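# Reseat the lane stop bar and line up totes

## Task

Arm1's hand is currently the only thing keeping the totes from sliding because the lane's stop bar has been removed. Seat the bar back in its brackets. At the end every tote must stand upright on the lane, packed tightly and squarely against the bar, in numerical order with tote 1 touching the bar.

## Robot and tools

Robots: four i2rt Big YAM arms, arm1 to arm4. Each has six arm joints and a five-finger right hand. Foot (base_link) positions in the scene frame, metres: arm1 (-0.487, +0.354, +0.989), arm2 (-0.483, -0.345, +1.039), arm3 (+0.480, +0.360, +1.062), arm4 (+0.477, -0.356, +1.046). Each foot faces its own +x. arm1 and arm3 are turned about -90 degrees about z and arm2 and arm4 about +90 degrees. Reach is roughly 1.07 m from the joint1 axis.

Frames: one scene frame. Origin is on the floor, +z points up, units are metres. The "hand" point sits 0.045 m in front of the palm. In its own axes, +z runs along straight fingers, +y points out of the palm, and +x runs across the palm away from the thumb. With joints 1, 5 and 6 at 0 and the hand level and forward, the palm is down and the thumb is on the left. Each wrist camera is on the little-finger side. Near joint6 = -1.3 its image is upright. A wrist bracket reaches 0.10 m across from the hand point and can strike things.

move: one action, sent together to any arms. Arguments are arm1, arm2, arm3 and arm4, each an optional object for that robot alone, plus cameras. Inside a robot's object:
- joints: a dict keyed by joint name. Values are absolute targets, not offsets. joint1_rad -2.879..2.879 (base yaw, positive is CCW from above). joint2_rad 0..3.141 (shoulder; 0 points the upper arm back, positive raises it). joint3_rad 0..3.019 (elbow; 0 is folded). joint4_rad -1.692..1.57 (hand pitch, positive lifts the fingers). joint5_rad -1.57..1.57 (sideways swing, positive toward the arm's right). joint6_rad -2.094..2.094 (roll, positive is clockwise seen from behind). These are in radians. The hand keys run -1..1: hand_little, hand_ring, hand_middle, hand_index and hand_thumb_bend, where +1 is straight and -1 is curled. hand_thumb_turn uses +1 for beside the palm and -1 for opposite the fingers. There are two settings. hand_force_limit maps -1..+1 to about 0..10 N at the fingertip (0..15 N for thumb motors). hand_speed runs -0.96..1 and reaches full speed at +0.48. At the start they are 0 and -0.8.
- target: one list of 7 numbers, [x, y, z, qw, qx, qy, qz]. It is an absolute pose of the hand point in the scene frame, metres plus a unit quaternion, formatted like the "hand" line. The hand travels in a straight line from its hand_target. If target is given, joints may hold only hand keys; otherwise the call is refused.
- speed: top path speed in m/s, 0.002..4.3, default 0.25. Rotation is capped at twice that value in rad/s.
- min_time_s: 0.1..8 s. It is the minimum duration of each arm joint motion in that part and goes with joints.
All parts start together. The hand paths in one action finish together.
cameras: a list drawn from arm1_cam_wrist, arm2_cam_wrist, arm3_cam_wrist, arm4_cam_wrist, cam_end, cam_over, cam_side, cam_wing, or all. [] means none. Leaving it out gives none on an action and all on an empty call. An unknown name invalidates the call. An empty move (no action) reports the full state of every robot.

wait: seconds 0..10. Nothing new is commanded. It returns the state and optionally cameras.
zoom_image: camera name and region [x0, y0, x1, y1] in pixels of that camera's latest full image, origin at top-left. Each side can be at most 504. Only cameras in the newest image set are allowed.
show_instructions: no arguments. It shows the reference page for the five-finger hand.
finished_scene: optional scene = 1. It ends the scene for good. The result must hold with no robot help.

Reading results: "move" lists the robots that got a motion. "as last shown" marks an uncommanded robot whose status reads "not commanded". "pictures" gives the image order. hand is the measured pose. hand_target is the pose implied by the drive's held joint targets. joint_positions covers the arm joints plus the hand keys and both settings. Joint velocities are rad/s, and "within noise" means the arm is at rest. Joint torques are in N m; numbers 3 and 4 wrap at ±28 and include offsets and friction. hand_stopped_by gives six words for little, ring, middle, index, thumb_bend and thumb_turn: moving, target, force, stalled or fault. The *_load_n values are fingertip forces in N, positive when pushed open. A grip that slips shows up as loads near 0. Status words: off_target means resting away from the goal and is not a stop. time_out is a stop, and on_its_own shows the target it keeps pushing for. "joint command not followed" and "pose unreachable" mean a safety check is holding targets back. not_followed drops a hand target. MOTOR HOT appears at 85 °C. An OVER-TEMPERATURE FAULT at 100 °C drops the arm for 30-60 s, after which limit_stop_at_motor_heat keys must be sent again. If a call is refused or a stop hits it, the later move/wait/finished_scene calls in that reply are skipped.

Motion facts: each control step clips the path pose to within 100 mm and 20 degrees of the measured hand. Faster speeds widen that clip. Hands lag, wander, and can overshoot speed near full stretch. Joint-only moves run each joint at its own rate, so the hand can sweep wide. A fast, stretched arm may overshoot by about 30 degrees. Arms do not yield on contact and keep pushing. Small moves may not start at all. Reported hand positions lose accuracy at long reach.

Gripping: a finger motor starts only when its target changes by at least 0.002. It locks on reaching the target or once its load reaches hand_force_limit. To squeeze more, raise the limit and send a more-closed target. Sending only a setting does not restart a motor. For a gentle grip, use hand_speed at or below -0.94. With the thumb opposed the hand wraps objects 0.035-0.065 m thick, and handles down to about 0.025 m.

Avoid: hard contact between robots, including closing fingers on another hand. Avoid knocking anything off the work area or onto the floor. Avoid letting a part fall, even a little, or releasing it while it moves. Avoid hitting fixed or heavy things hard and overloading fingers. Avoid long pushes that heat motors. Loose objects may be nudged at random now and then.

Each tool is called after "Request:" in YAML: its name, and indented under it one key for each argument.

Reference images:

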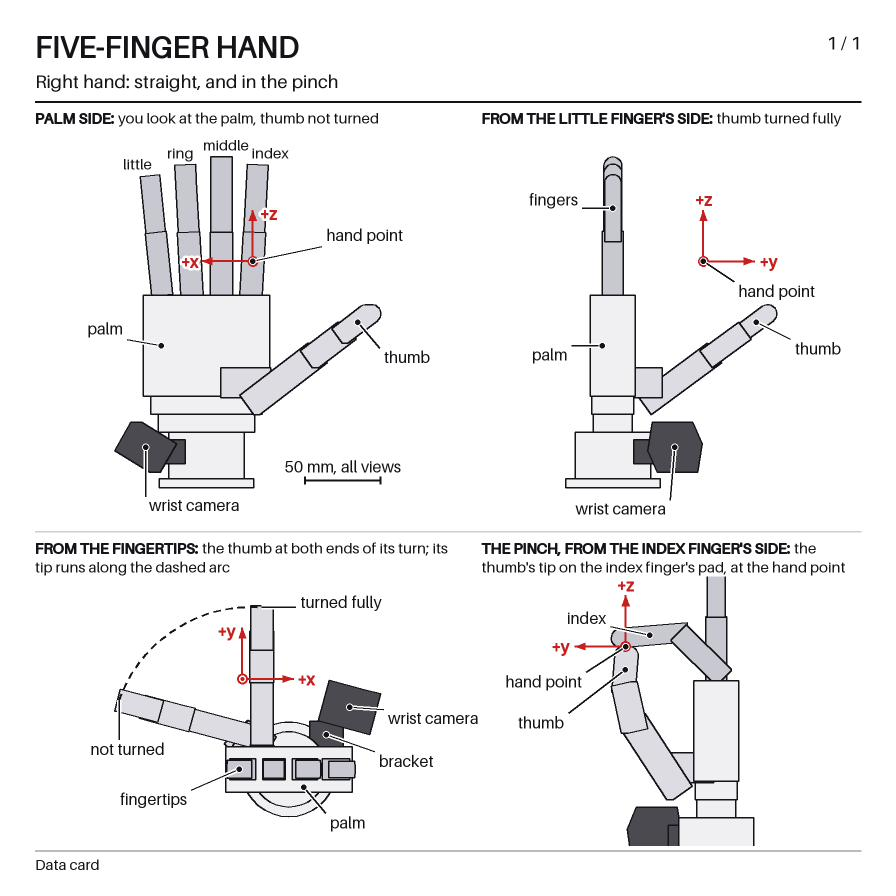

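## Session

Request:
move:

Scene clock: 0.00 s.
Joint torques (N m): no reading
Heat: arm1: hottest joint3_rad 29 °C; arm2: hottest joint1_rad 27 °C; arm3: hottest joint3_rad 30 °C; arm4: hottest joint1_rad 28 °C.
Joint velocities: within noise
arm1.joint_positions: joint1_rad=-0.806 joint2_rad=+1.692 joint3_rad=+1.029 joint4_rad=-0.901 joint5_rad=-0.010 joint6_rad=+0.793 hand_little=+1.000 hand_ring=+1.000 hand_middle=+1.000 hand_index=+1.000 hand_thumb_turn=+1.000 hand_thumb_bend=+1.000 hand_force_limit=+0.000 hand_speed=-0.800
arm1.joint_status: not commanded
arm1.hand_stopped_by: target,target,target,target,target,target
arm1.little_load_n: 0.0
arm1.ring_load_n: 0.0
arm1.middle_load_n: 0.0
arm1.index_load_n: 0.0
arm1.thumb_bend_load_n: 0.0
arm1.thumb_turn_load_n: 0.0
arm1.hand: x=-0.7313 y=+0.0083 z=+0.9842 quat_wxyz=(+0.000, -0.705, -0.709, +0.004) (m; scene frame)
arm1.hand_target: x=-0.7368 y=+0.0025 z=+0.9878 quat_wxyz=(+0.000, -0.705, -0.709, +0.011) (m; scene frame)
arm1.hand_status: not commanded
arm2.joint_positions: joint1_rad=-0.850 joint2_rad=+0.639 joint3_rad=+1.378 joint4_rad=-1.412 joint5_rad=-0.070 joint6_rad=-1.398 hand_little=+1.000 hand_ring=+1.000 hand_middle=+1.000 hand_index=+1.000 hand_thumb_turn=+1.000 hand_thumb_bend=+1.000 hand_force_limit=+0.000 hand_speed=-0.800
arm2.joint_status: not commanded
arm2.hand_stopped_by: target,target,target,target,target,target
arm2.little_load_n: 0.0
arm2.ring_load_n: 0.0
arm2.middle_load_n: 0.0
arm2.index_load_n: 0.0
arm2.thumb_bend_load_n: 0.0
arm2.thumb_turn_load_n: 0.0
arm2.hand: x=-0.2988 y=-0.2173 z=+1.5088 quat_wxyz=(-0.224, +0.853, +0.281, +0.379) (m; scene frame)
arm2.hand_target: x=-0.2991 y=-0.2175 z=+1.5171 quat_wxyz=(-0.228, +0.849, +0.280, +0.387) (m; scene frame)
arm2.hand_status: not commanded
arm3.joint_positions: joint1_rad=+0.859 joint2_rad=+0.647 joint3_rad=+1.405 joint4_rad=-1.258 joint5_rad=-0.253 joint6_rad=-1.430 hand_little=+1.000 hand_ring=+1.000 hand_middle=+1.000 hand_index=+1.000 hand_thumb_turn=+1.000 hand_thumb_bend=+1.000 hand_force_limit=+0.000 hand_speed=-0.800
arm3.joint_status: not commanded
arm3.hand_stopped_by: target,target,target,target,target,target
arm3.little_load_n: 0.0
arm3.ring_load_n: 0.0
arm3.middle_load_n: 0.0
arm3.index_load_n: 0.0
arm3.thumb_bend_load_n: 0.0
arm3.thumb_turn_load_n: 0.0
arm3.hand: x=+0.6672 y=+0.1753 z=+1.5705 quat_wxyz=(+0.036, +0.799, -0.304, +0.517) (m; scene frame)
arm3.hand_target: x=+0.6666 y=+0.1756 z=+1.5831 quat_wxyz=(+0.041, +0.793, -0.300, +0.528) (m; scene frame)
arm3.hand_status: not commanded
arm4.joint_positions: joint1_rad=+0.888 joint2_rad=+0.590 joint3_rad=+1.406 joint4_rad=-1.237 joint5_rad=-0.221 joint6_rad=-0.977 hand_little=+1.000 hand_ring=+1.000 hand_middle=+1.000 hand_index=+1.000 hand_thumb_turn=+1.000 hand_thumb_bend=+1.000 hand_force_limit=+0.000 hand_speed=-0.800
arm4.joint_status: not commanded
arm4.hand_stopped_by: target,target,target,target,target,target
arm4.little_load_n: 0.0
arm4.ring_load_n: 0.0
arm4.middle_load_n: 0.0
arm4.index_load_n: 0.0
arm4.thumb_bend_load_n: 0.0
arm4.thumb_turn_load_n: 0.0
arm4.hand: x=+0.2887 y=-0.2250 z=+1.5575 quat_wxyz=(-0.544, +0.441, +0.710, -0.071) (m; scene frame)
arm4.hand_target: x=+0.2898 y=-0.2259 z=+1.5690 quat_wxyz=(-0.555, +0.436, +0.705, -0.070) (m; scene frame)
arm4.hand_status: not commanded
pictures: arm1_cam_wrist, arm2_cam_wrist, arm3_cam_wrist, arm4_cam_wrist, cam_end, cam_over, cam_side, cam_wing

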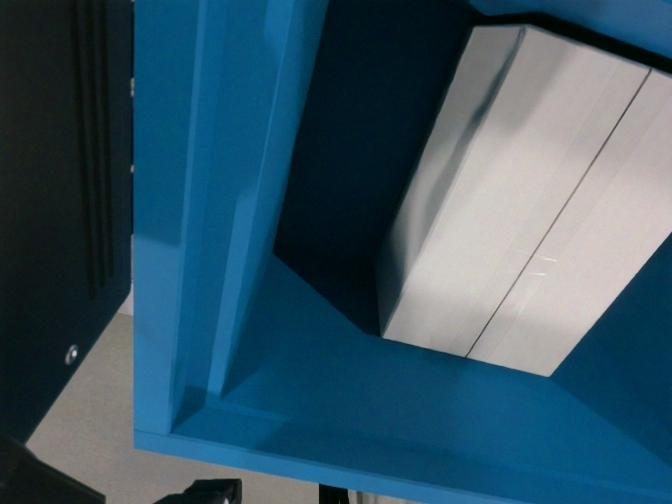

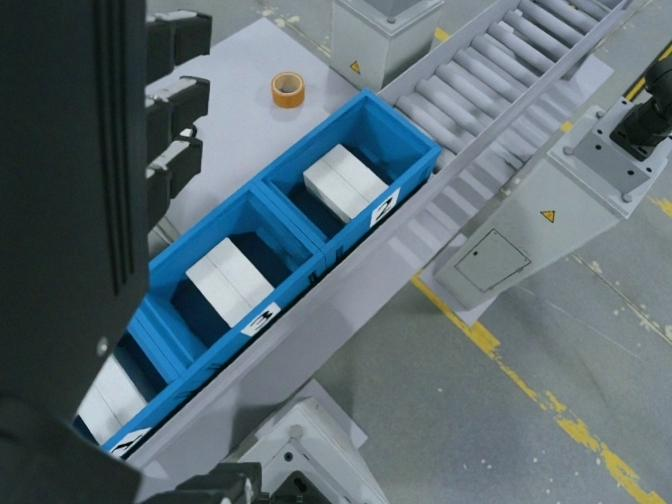

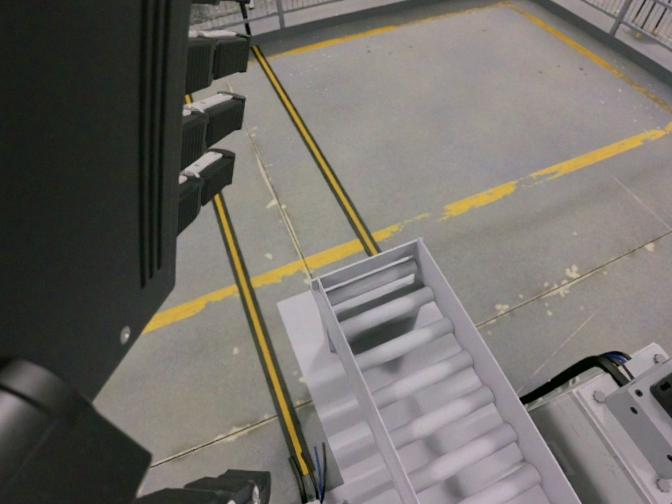

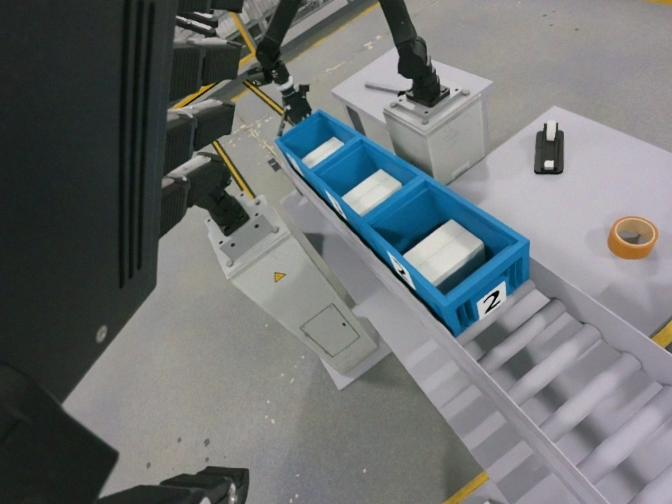

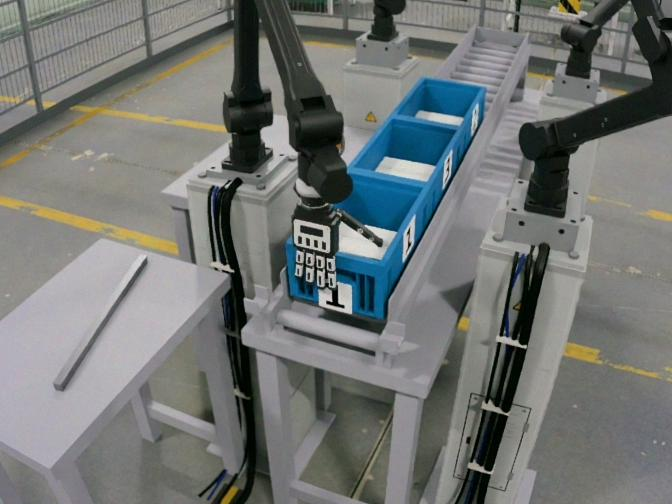

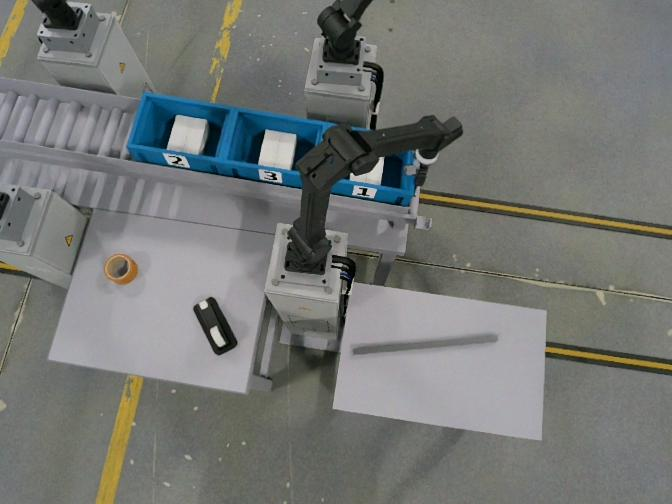

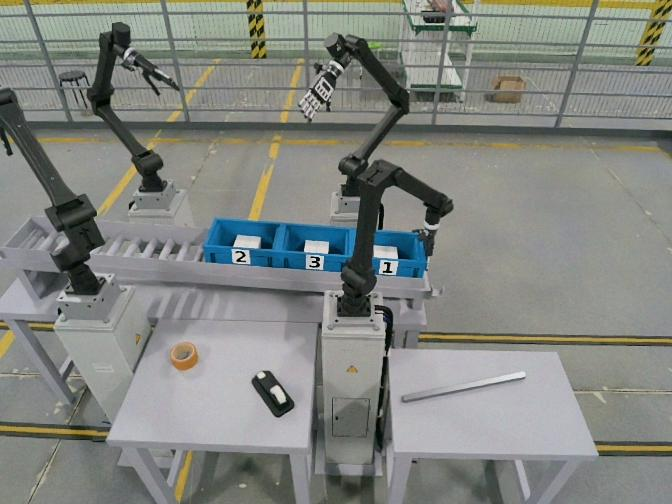

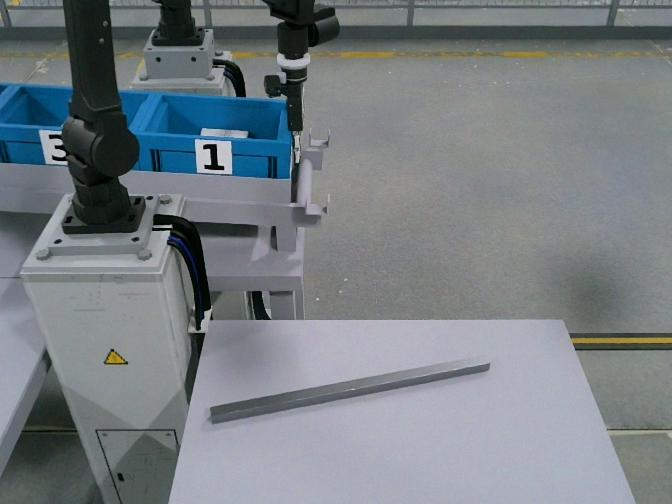

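Request:
zoom_image:
  camera: "cam_wing"
  region: [180, 60, 400, 260]

Request:
zoom_image:
  camera: "cam_end"
  region: [230, 60, 530, 360]

Request:
zoom_image:
  camera: "cam_over"
  region: [0, 60, 336, 260]

Request:
zoom_image:
  camera: "cam_side"
  region: [0, 180, 480, 440]

Request:
zoom_image:
  camera: "cam_over"
  region: [336, 100, 560, 440]

Scaled by 2.291 from the camera's image (finer frame: 960x720).

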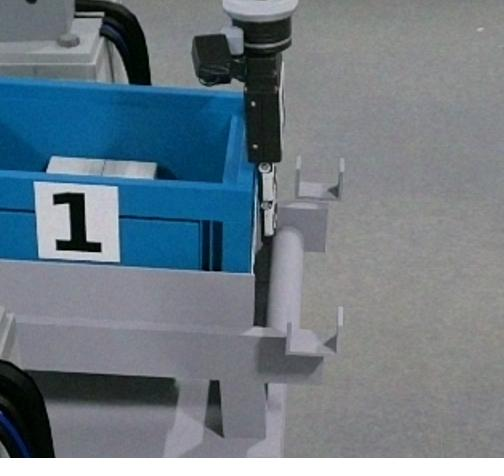

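Scaled by 1.680 from the camera's image (finer frame: 960x720).

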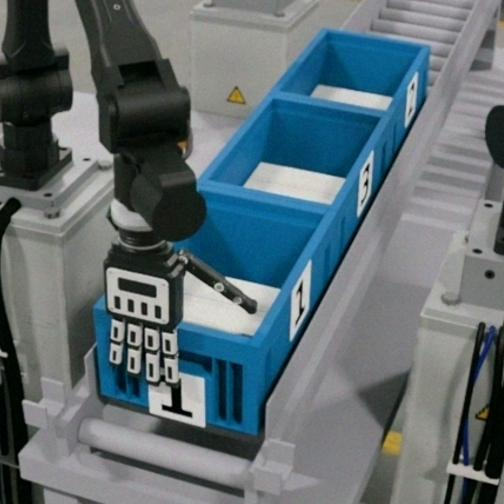

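Scaled by 1.500 from the camera's image (finer frame: 960x720).

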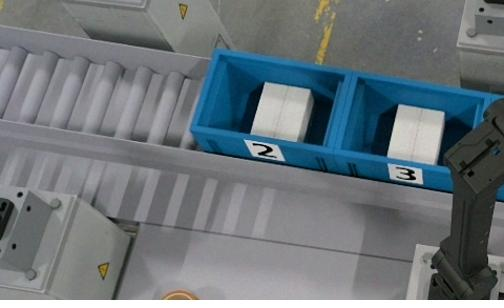

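Scaled by 1.050 from the camera's image (finer frame: 960x720).

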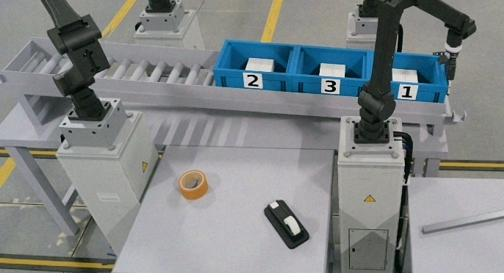

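Scaled by 1.482 from the camera's image (finer frame: 960x720).

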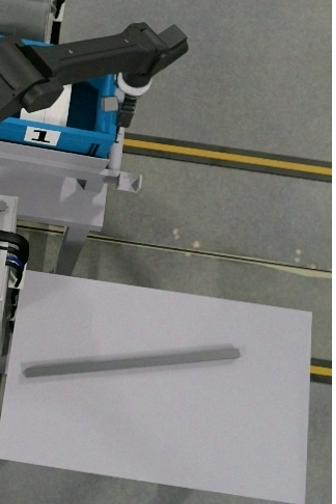

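Request:
move:
  cameras: ["all"]

Request:
zoom_image:
  camera: "arm2_cam_wrist"
  region: [240, 80, 450, 260]

Request:
zoom_image:
  camera: "arm4_cam_wrist"
  region: [270, 100, 540, 340]

Request:
zoom_image:
  camera: "cam_side"
  region: [190, 200, 460, 320]

Request:
zoom_image:
  camera: "cam_over"
  region: [360, 120, 460, 260]

Request:
zoom_image:
  camera: "cam_wing"
  region: [250, 90, 350, 260]

Request:
zoom_image:
  camera: "cam_end"
  region: [240, 240, 420, 380]

Scene clock: 12.37 s.
Joint torques (N m): arm1=[-0.91 -15.56 8.32 -0.06 -0.54 0.01] | arm2=[-0.15 2.26 9.09 1.96 -0.02 0.06] | arm3=[1.14 1.49 9.95 1.73 -0.11 -0.03] | arm4=[1.14 3.43 9.81 1.89 -0.17 -0.03]
Heat: arm1: hottest joint3_rad 30 °C; arm2: hottest joint3_rad 28 °C; arm3: hottest joint3_rad 33 °C; arm4: hottest joint1_rad 28 °C.
Joint velocities: within noise
arm1.joint_positions: joint1_rad=-0.807 joint2_rad=+1.692 joint3_rad=+1.029 joint4_rad=-0.894 joint5_rad=+0.001 joint6_rad=+0.793 hand_little=+1.000 hand_ring=+1.000 hand_middle=+1.000 hand_index=+1.000 hand_thumb_turn=+1.000 hand_thumb_bend=+1.000 hand_force_limit=+0.000 hand_speed=-0.800
arm1.joint_status: not commanded
arm1.hand_stopped_by: target,target,target,target,target,target
arm1.little_load_n: 0.0
arm1.ring_load_n: 0.0
arm1.middle_load_n: 0.0
arm1.index_load_n: 0.0
arm1.thumb_bend_load_n: 0.0
arm1.thumb_turn_load_n: 0.0
arm1.hand: x=-0.7345 y=+0.0085 z=+0.9834 quat_wxyz=(+0.006, -0.705, -0.709, +0.008) (m; scene frame)
arm1.hand_target: x=-0.7367 y=+0.0025 z=+0.9878 quat_wxyz=(+0.000, -0.705, -0.709, +0.011) (m; scene frame)
arm1.hand_status: not commanded
arm2.joint_positions: joint1_rad=-0.850 joint2_rad=+0.639 joint3_rad=+1.378 joint4_rad=-1.412 joint5_rad=-0.070 joint6_rad=-1.398 hand_little=+1.000 hand_ring=+1.000 hand_middle=+1.000 hand_index=+1.000 hand_thumb_turn=+1.000 hand_thumb_bend=+1.000 hand_force_limit=+0.000 hand_speed=-0.800
arm2.joint_status: not commanded
arm2.hand_stopped_by: target,target,target,target,target,target
arm2.little_load_n: 0.0
arm2.ring_load_n: 0.0
arm2.middle_load_n: 0.0
arm2.index_load_n: 0.0
arm2.thumb_bend_load_n: 0.0
arm2.thumb_turn_load_n: 0.0
arm2.hand: x=-0.2988 y=-0.2173 z=+1.5088 quat_wxyz=(-0.224, +0.853, +0.281, +0.379) (m; scene frame)
arm2.hand_target: x=-0.2991 y=-0.2175 z=+1.5171 quat_wxyz=(-0.228, +0.849, +0.280, +0.387) (m; scene frame)
arm2.hand_status: not commanded
arm3.joint_positions: joint1_rad=+0.859 joint2_rad=+0.647 joint3_rad=+1.405 joint4_rad=-1.258 joint5_rad=-0.253 joint6_rad=-1.430 hand_little=+1.000 hand_ring=+1.000 hand_middle=+1.000 hand_index=+1.000 hand_thumb_turn=+1.000 hand_thumb_bend=+1.000 hand_force_limit=+0.000 hand_speed=-0.800
arm3.joint_status: not commanded
arm3.hand_stopped_by: target,target,target,target,target,target
arm3.little_load_n: 0.0
arm3.ring_load_n: 0.0
arm3.middle_load_n: 0.0
arm3.index_load_n: 0.0
arm3.thumb_bend_load_n: 0.0
arm3.thumb_turn_load_n: 0.0
arm3.hand: x=+0.6672 y=+0.1753 z=+1.5705 quat_wxyz=(+0.036, +0.799, -0.304, +0.517) (m; scene frame)
arm3.hand_target: x=+0.6666 y=+0.1756 z=+1.5831 quat_wxyz=(+0.041, +0.793, -0.300, +0.528) (m; scene frame)
arm3.hand_status: not commanded
arm4.joint_positions: joint1_rad=+0.888 joint2_rad=+0.590 joint3_rad=+1.406 joint4_rad=-1.237 joint5_rad=-0.221 joint6_rad=-0.977 hand_little=+1.000 hand_ring=+1.000 hand_middle=+1.000 hand_index=+1.000 hand_thumb_turn=+1.000 hand_thumb_bend=+1.000 hand_force_limit=+0.000 hand_speed=-0.800
arm4.joint_status: not commanded
arm4.hand_stopped_by: target,target,target,target,target,target
arm4.little_load_n: 0.0
arm4.ring_load_n: -0.5
arm4.middle_load_n: 0.0
arm4.index_load_n: 0.0
arm4.thumb_bend_load_n: 0.0
arm4.thumb_turn_load_n: 0.0
arm4.hand: x=+0.2887 y=-0.2250 z=+1.5575 quat_wxyz=(-0.544, +0.441, +0.710, -0.071) (m; scene frame)
arm4.hand_target: x=+0.2898 y=-0.2259 z=+1.5690 quat_wxyz=(-0.555, +0.436, +0.705, -0.070) (m; scene frame)
arm4.hand_status: not commanded
pictures: arm1_cam_wrist, arm2_cam_wrist, arm3_cam_wrist, arm4_cam_wrist, cam_end, cam_over, cam_side, cam_wing
camera_calibration:
arm1_cam_wrist: T_world_to_cam=[[0.96431, 0.26368, 0.0241, 0.67526], [0.21181, -0.82283, 0.52734, -0.35599], [0.15888, -0.50341, -0.84931, 1.07112]] pos_world=[-0.74594, 0.06824, 1.08117]

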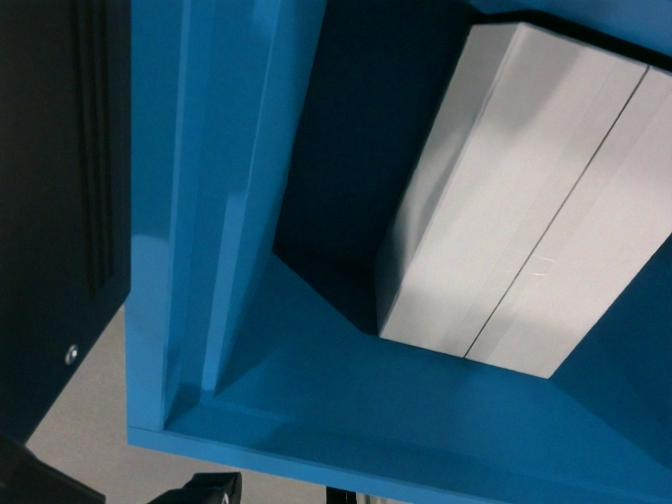

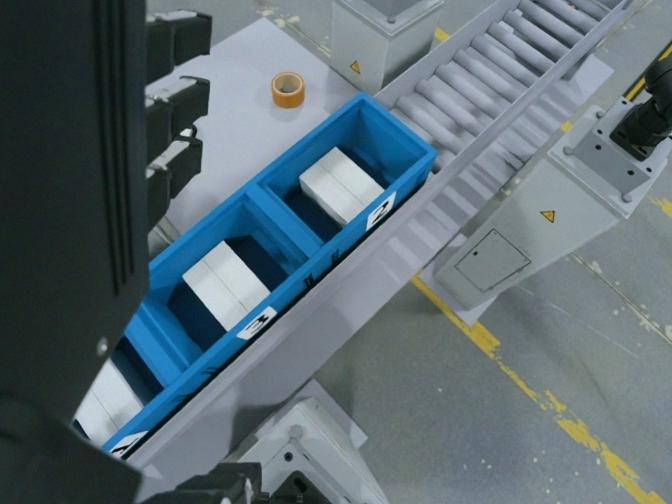

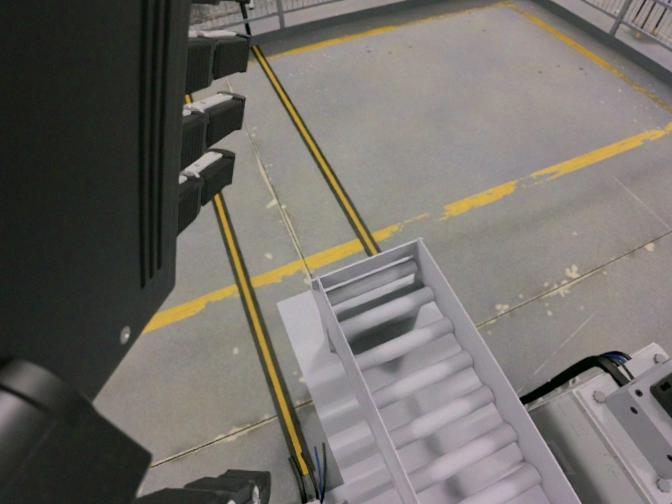

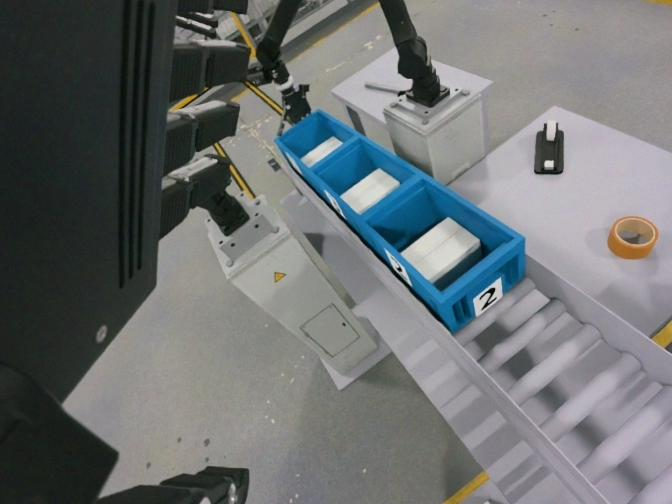

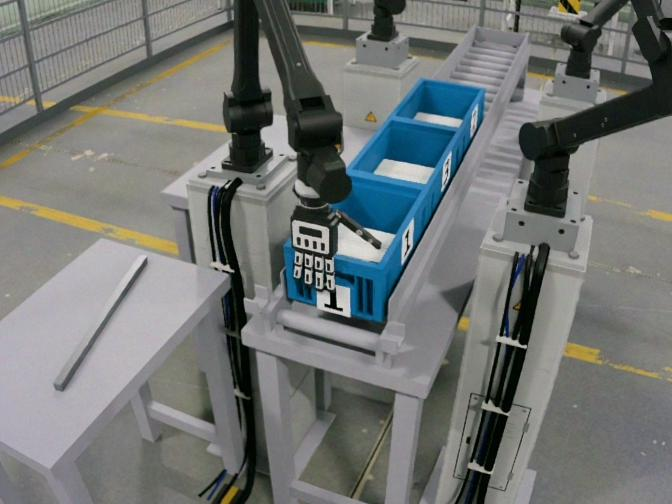

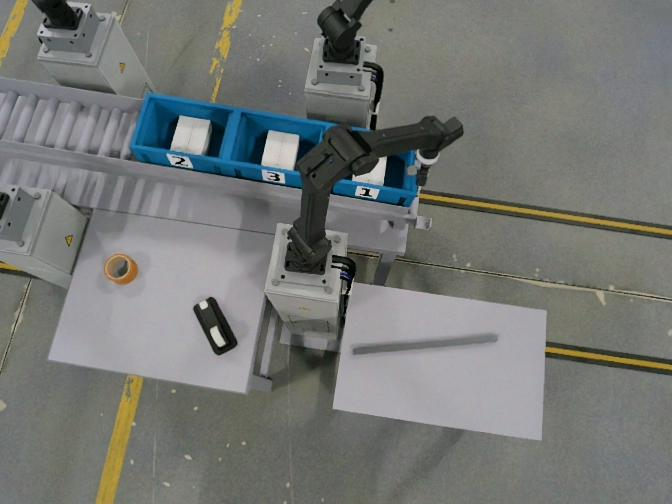

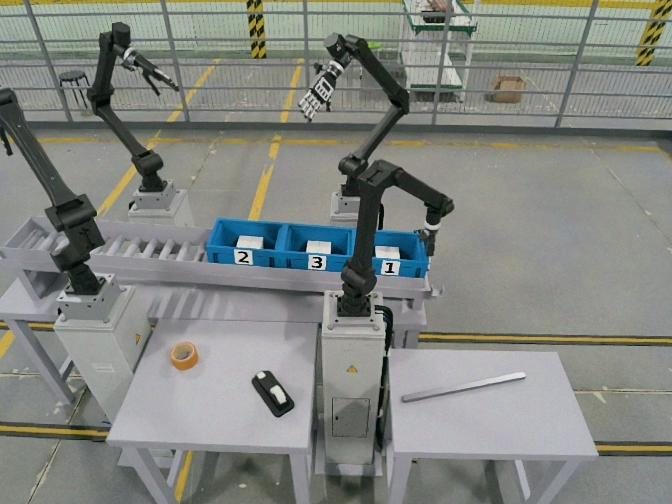

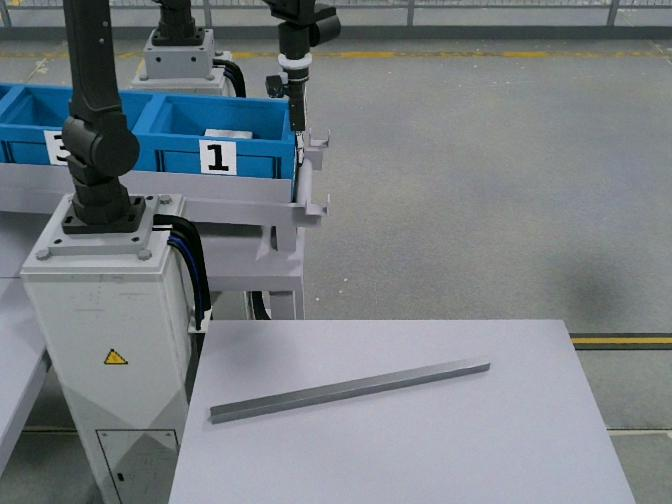

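Scaled by 2.400 from the camera's image (finer frame: 960x720).

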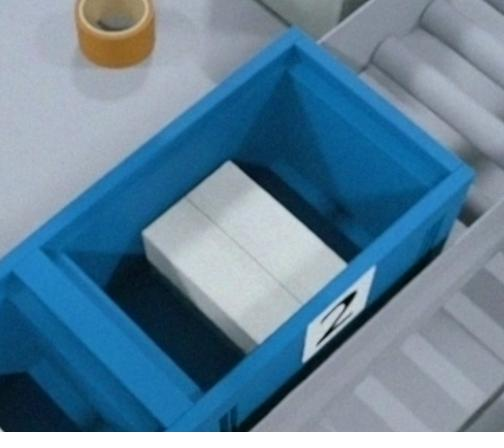

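Scaled by 1.867 from the camera's image (finer frame: 960x720).

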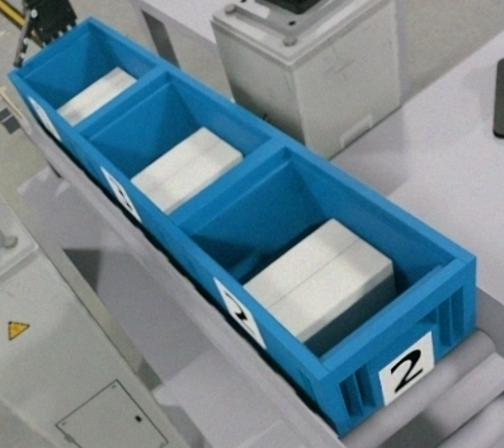

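Scaled by 1.867 from the camera's image (finer frame: 960x720).

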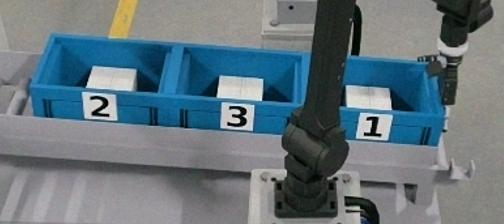

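Scaled by 3.600 from the camera's image (finer frame: 960x720).

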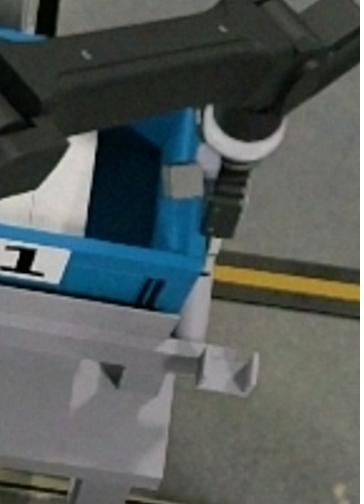

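Scaled by 2.965 from the camera's image (finer frame: 960x720).

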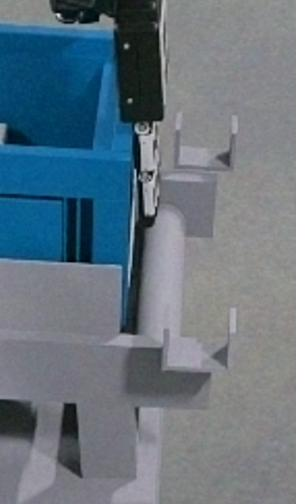

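Scaled by 2.800 from the camera's image (finer frame: 960x720).

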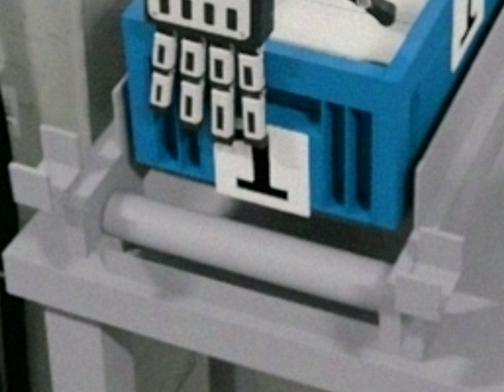

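Request:
zoom_image:
  camera: "cam_end"
  region: [235, 220, 335, 340]

Request:
zoom_image:
  camera: "cam_end"
  region: [320, 230, 440, 370]

Request:
zoom_image:
  camera: "cam_wing"
  region: [280, 90, 350, 160]

Request:
zoom_image:
  camera: "cam_wing"
  region: [280, 160, 350, 230]

Request:
zoom_image:
  camera: "cam_over"
  region: [390, 130, 450, 240]

Scaled by 4.200 from the camera's image (finer frame: 960x720).

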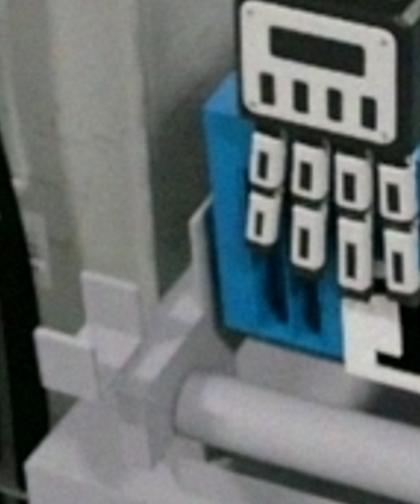

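Scaled by 3.600 from the camera's image (finer frame: 960x720).

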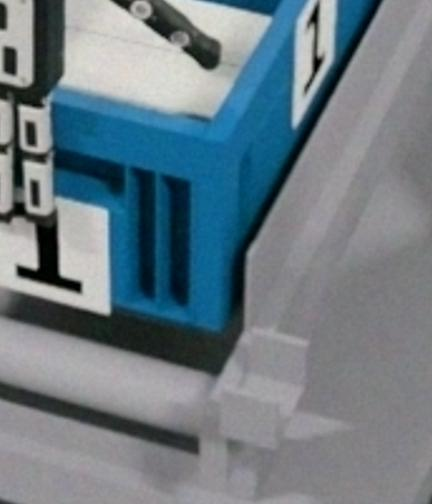

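Scaled by 7.200 from the camera's image (finer frame: 960x720).

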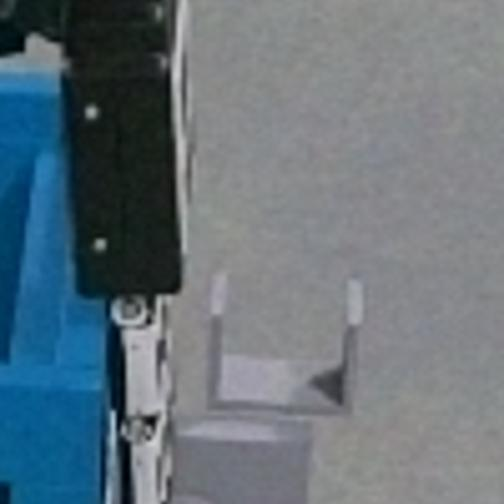

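Scaled by 7.200 from the camera's image (finer frame: 960x720).

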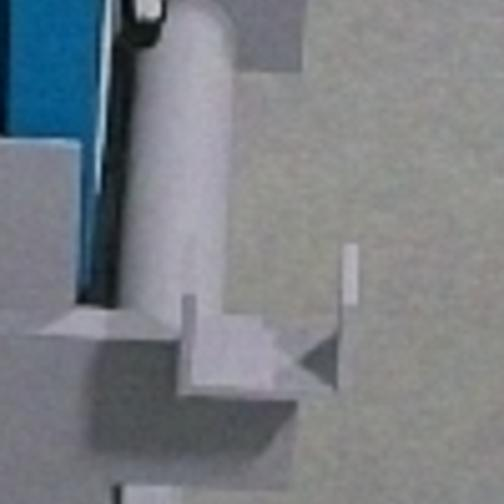

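Scaled by 4.582 from the camera's image (finer frame: 960x720).

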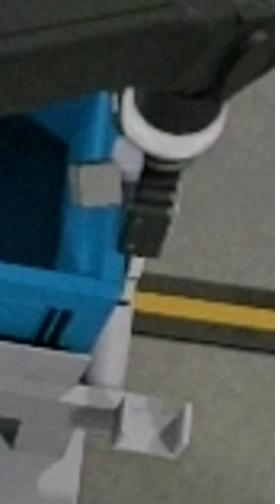

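Request:
move:
  arm2: {"target": [-0.52, -0.045, 1.17, 0, 0.7071, 0.7071, 0], "speed": 0.2}
  cameras: ["arm2_cam_wrist", "cam_end", "cam_over", "cam_side", "cam_wing"]

Scene clock: 49.73 s.
Joint torques (N m): arm1=[-0.97 -15.56 8.35 -0.03 -0.53 0.01] | arm2=[0.38 -8.41 9.05 0.79 -0.03 -0.08] | arm3=[1.08 1.67 10 1.8 -0.13 -0.04] | arm4=[0.21 3.49 9.63 1.8 -0.19 -0.05]
Heat: arm1: hottest joint3_rad 33 °C; arm2: hottest joint3_rad 31 °C; arm3: hottest joint3_rad 38 °C; arm4: hottest joint3_rad 30 °C.
move: arm2 done
Joint velocities: within noise
arm1, arm3, arm4: as last shown
arm2.joint_positions: joint1_rad=+0.214 joint2_rad=+1.281 joint3_rad=+0.975 joint4_rad=-1.280 joint5_rad=-0.014 joint6_rad=-1.287 hand_little=+1.000 hand_ring=+1.000 hand_middle=+1.000 hand_index=+1.000 hand_thumb_turn=+1.000 hand_thumb_bend=+1.000 hand_force_limit=+0.000 hand_speed=-0.800
arm2.joint_status: not commanded
arm2.hand_stopped_by: target,target,target,target,target,target
arm2.little_load_n: 0.0
arm2.ring_load_n: 0.0
arm2.middle_load_n: 0.0
arm2.index_load_n: 0.0
arm2.thumb_bend_load_n: 0.0
arm2.thumb_turn_load_n: 0.0
arm2.hand: x=-0.5163 y=-0.0514 z=+1.1686 quat_wxyz=(+0.008, +0.714, +0.700, -0.003)
arm2.hand_target: x=-0.5200 y=-0.0450 z=+1.1701 quat_wxyz=(+0.000, +0.707, +0.707, +0.000)
arm2.hand_status: done (0.008 m and 1.5 deg from the pose sent, 0.440 m and 73.4 deg at the start)
arm4.ring_load_n: 0.0
arm2_cam_wrist: T_world_to_cam=[[0.97681, 0.2105, 0.03906, 0.46929], [0.15533, -0.82238, 0.54733, -0.6025], [0.14734, -0.52857, -0.83601, 1.14068]] pos_world=[-0.53289, 0.00865, 1.26505]

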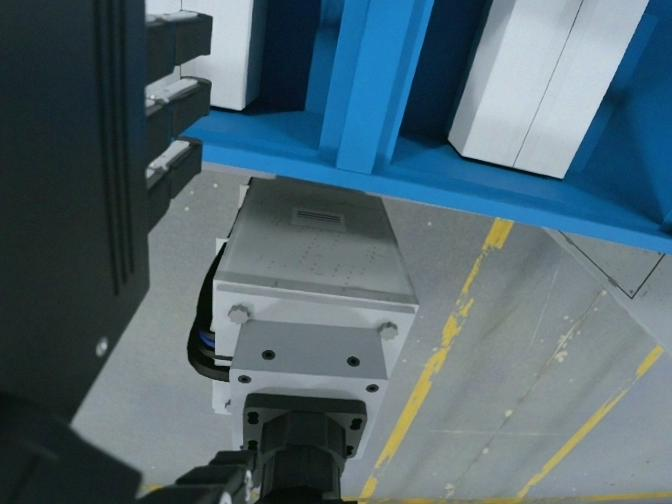

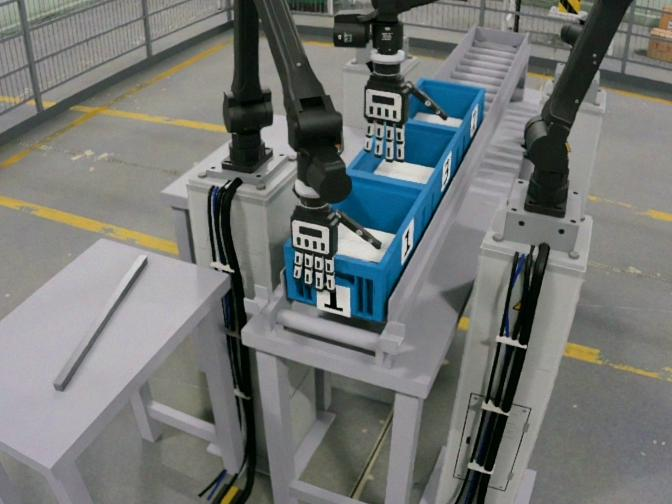

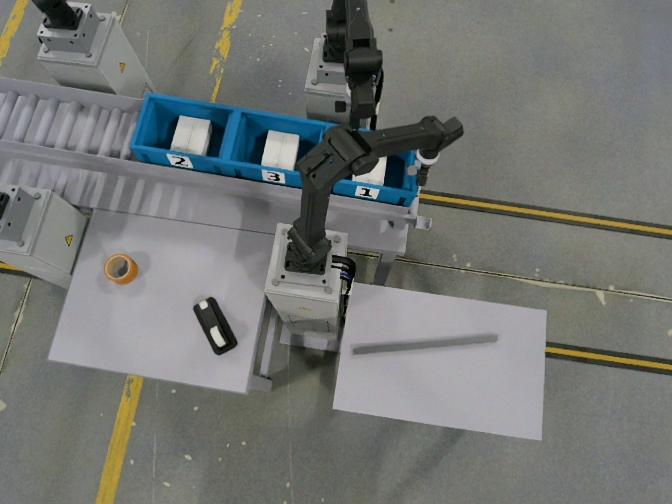

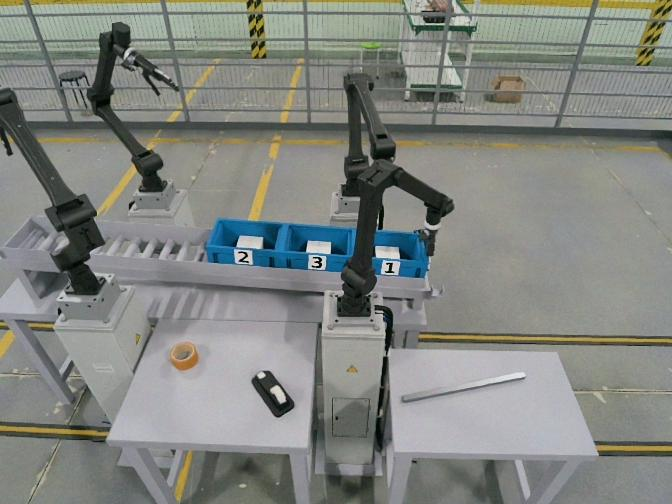

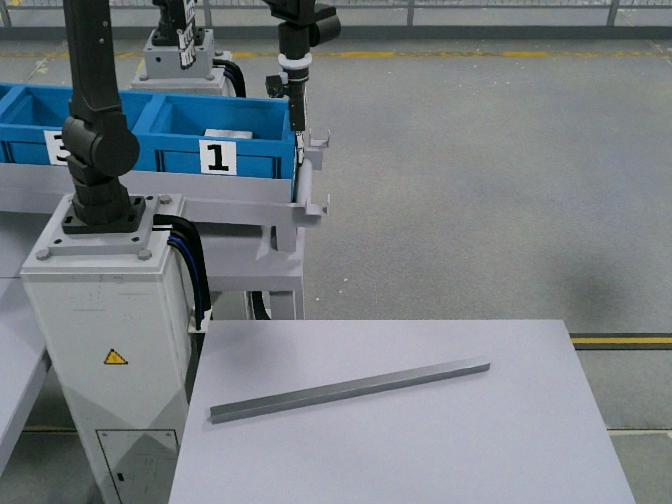

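Request:
zoom_image:
  camera: "arm2_cam_wrist"
  region: [190, 0, 470, 210]

Scaled by 1.800 from the camera's image (finer frame: 960x720).

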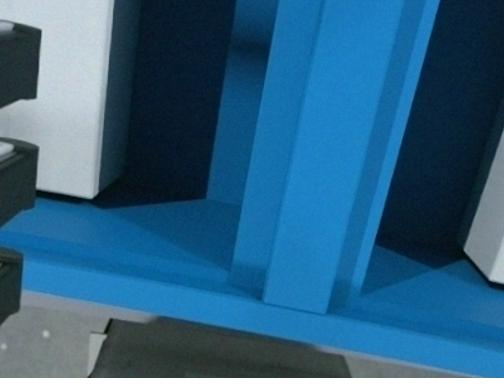

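Request:
move:
  arm2: {"target": [-0.479, -0.042, 1.03, 0, 0.7071, 0.7071, 0], "speed": 0.15}

Request:
move:
  arm2: {"target": [-0.479, -0.042, 0.988, 0, 0.7071, 0.7071, 0], "speed": 0.1}
  cameras: ["arm2_cam_wrist", "cam_end", "cam_wing"]

Scene clock: 56.07 s.
Joint torques (N m): arm1=[-0.97 -15.56 8.34 -0.03 -0.53 0.01] | arm2=[-1.03 -8.94 5.97 0.95 -0.01 -0.08] | arm3=[1.08 1.85 9.99 1.81 -0.13 -0.04] | arm4=[0.26 3.37 9.92 1.83 -0.15 -0.05]
Heat: arm1: hottest joint3_rad 34 °C; arm2: hottest joint3_rad 31 °C; arm3: hottest joint3_rad 38 °C; arm4: hottest joint3_rad 30 °C.
move: arm2 done
Joint velocities: within noise
arm1, arm3, arm4: as last shown
arm2.joint_positions: joint1_rad=+0.117 joint2_rad=+1.468 joint3_rad=+0.754 joint4_rad=-0.854 joint5_rad=-0.014 joint6_rad=-1.399 hand_little=+1.000 hand_ring=+1.000 hand_middle=+1.000 hand_index=+1.000 hand_thumb_turn=+1.000 hand_thumb_bend=+1.000 hand_force_limit=+0.000 hand_speed=-0.800
arm2.joint_status: not commanded
arm2.hand_stopped_by: target,target,target,target,target,target
arm2.little_load_n: 0.0
arm2.ring_load_n: 0.0
arm2.middle_load_n: 0.0
arm2.index_load_n: 0.0
arm2.thumb_bend_load_n: 0.0
arm2.thumb_turn_load_n: 0.0
arm2.hand: x=-0.4820 y=-0.0418 z=+1.0345 quat_wxyz=(-0.001, +0.709, +0.705, +0.001)
arm2.hand_target: x=-0.4790 y=-0.0421 z=+1.0301 quat_wxyz=(+0.000, +0.707, +0.707, +0.000)
arm2.hand_status: done (0.005 m and 0.4 deg from the pose sent, 0.144 m and 1.5 deg at the start)
arm4.ring_load_n: -0.5
arm4.middle_load_n: 0.5
pictures: none

Scene clock: 57.17 s.
Joint torques (N m): arm1=[-1.03 -15.5 8.34 -0.05 -0.53 0.01] | arm2=[-0.85 -9.58 5.11 0.77 -0.01 -0.04] | arm3=[1.61 1.67 10.02 1.83 -0.13 -0.04] | arm4=[0.97 3.14 9.73 1.84 -0.19 -0.05]
Heat: arm1: hottest joint3_rad 34 °C; arm2: hottest joint3_rad 31 °C; arm3: hottest joint3_rad 38 °C; arm4: hottest joint3_rad 30 °C.
move: arm2 done
Joint velocities: within noise
arm1, arm3, arm4: as last shown
arm2.joint_positions: joint1_rad=+0.117 joint2_rad=+1.565 joint3_rad=+0.715 joint4_rad=-0.715 joint5_rad=-0.014 joint6_rad=-1.399 hand_little=+1.000 hand_ring=+1.000 hand_middle=+1.000 hand_index=+1.000 hand_thumb_turn=+1.000 hand_thumb_bend=+1.000 hand_force_limit=+0.000 hand_speed=-0.800
arm2.joint_status: not commanded
arm2.hand_stopped_by: target,target,target,target,target,target
arm2.little_load_n: 0.0
arm2.ring_load_n: 0.0
arm2.middle_load_n: 0.0
arm2.index_load_n: 0.0
arm2.thumb_bend_load_n: 0.0
arm2.thumb_turn_load_n: 0.0
arm2.hand: x=-0.4815 y=-0.0404 z=+0.9929 quat_wxyz=(-0.002, +0.709, +0.705, +0.002)
arm2.hand_target: x=-0.4790 y=-0.0421 z=+0.9881 quat_wxyz=(+0.000, +0.707, +0.707, +0.000)
arm2.hand_status: done (0.006 m and 0.4 deg from the pose sent, 0.047 m and 0.3 deg at the start)
arm4.ring_load_n: 0.0
arm4.middle_load_n: 0.0
arm2_cam_wrist: T_world_to_cam=[[0.97347, 0.22561, 0.03824, 0.43976], [0.17183, -0.83108, 0.52895, -0.4768], [0.15112, -0.50834, -0.84779, 1.00874]] pos_world=[-0.4986, 0.01731, 1.09059]

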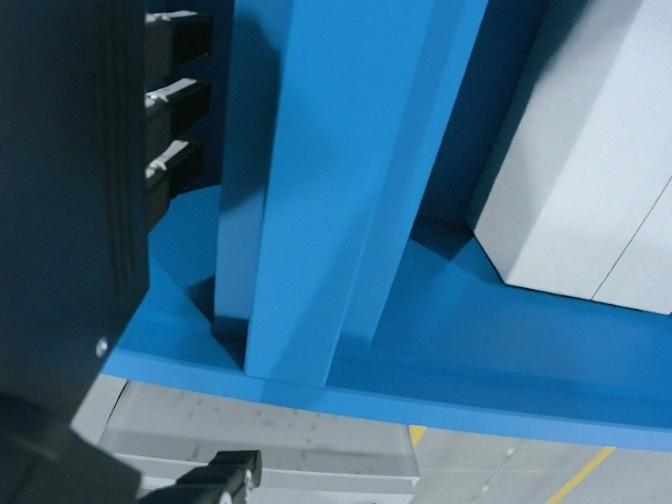

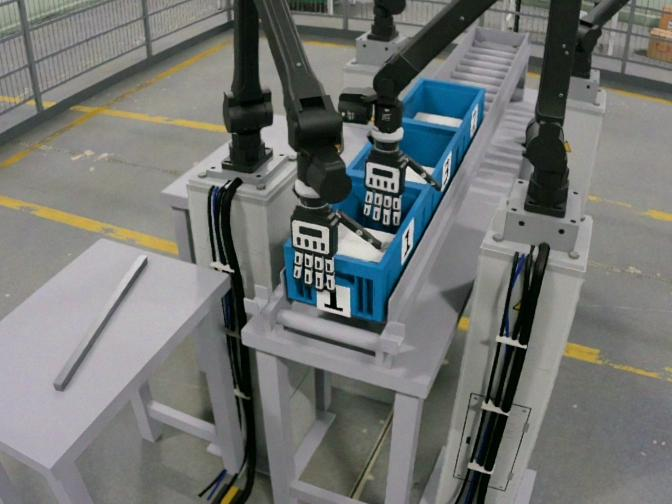

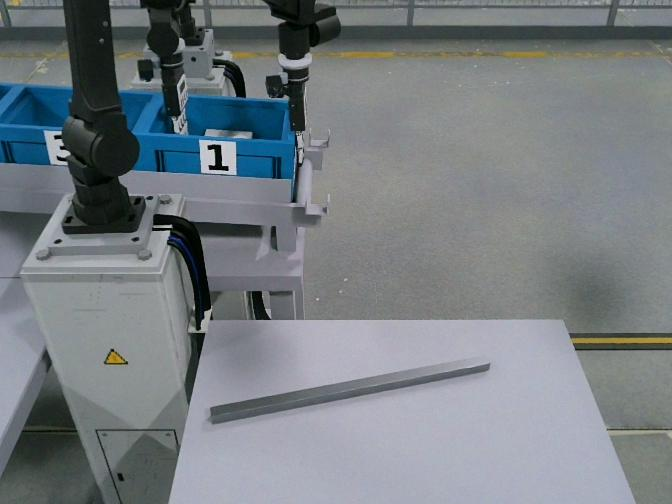

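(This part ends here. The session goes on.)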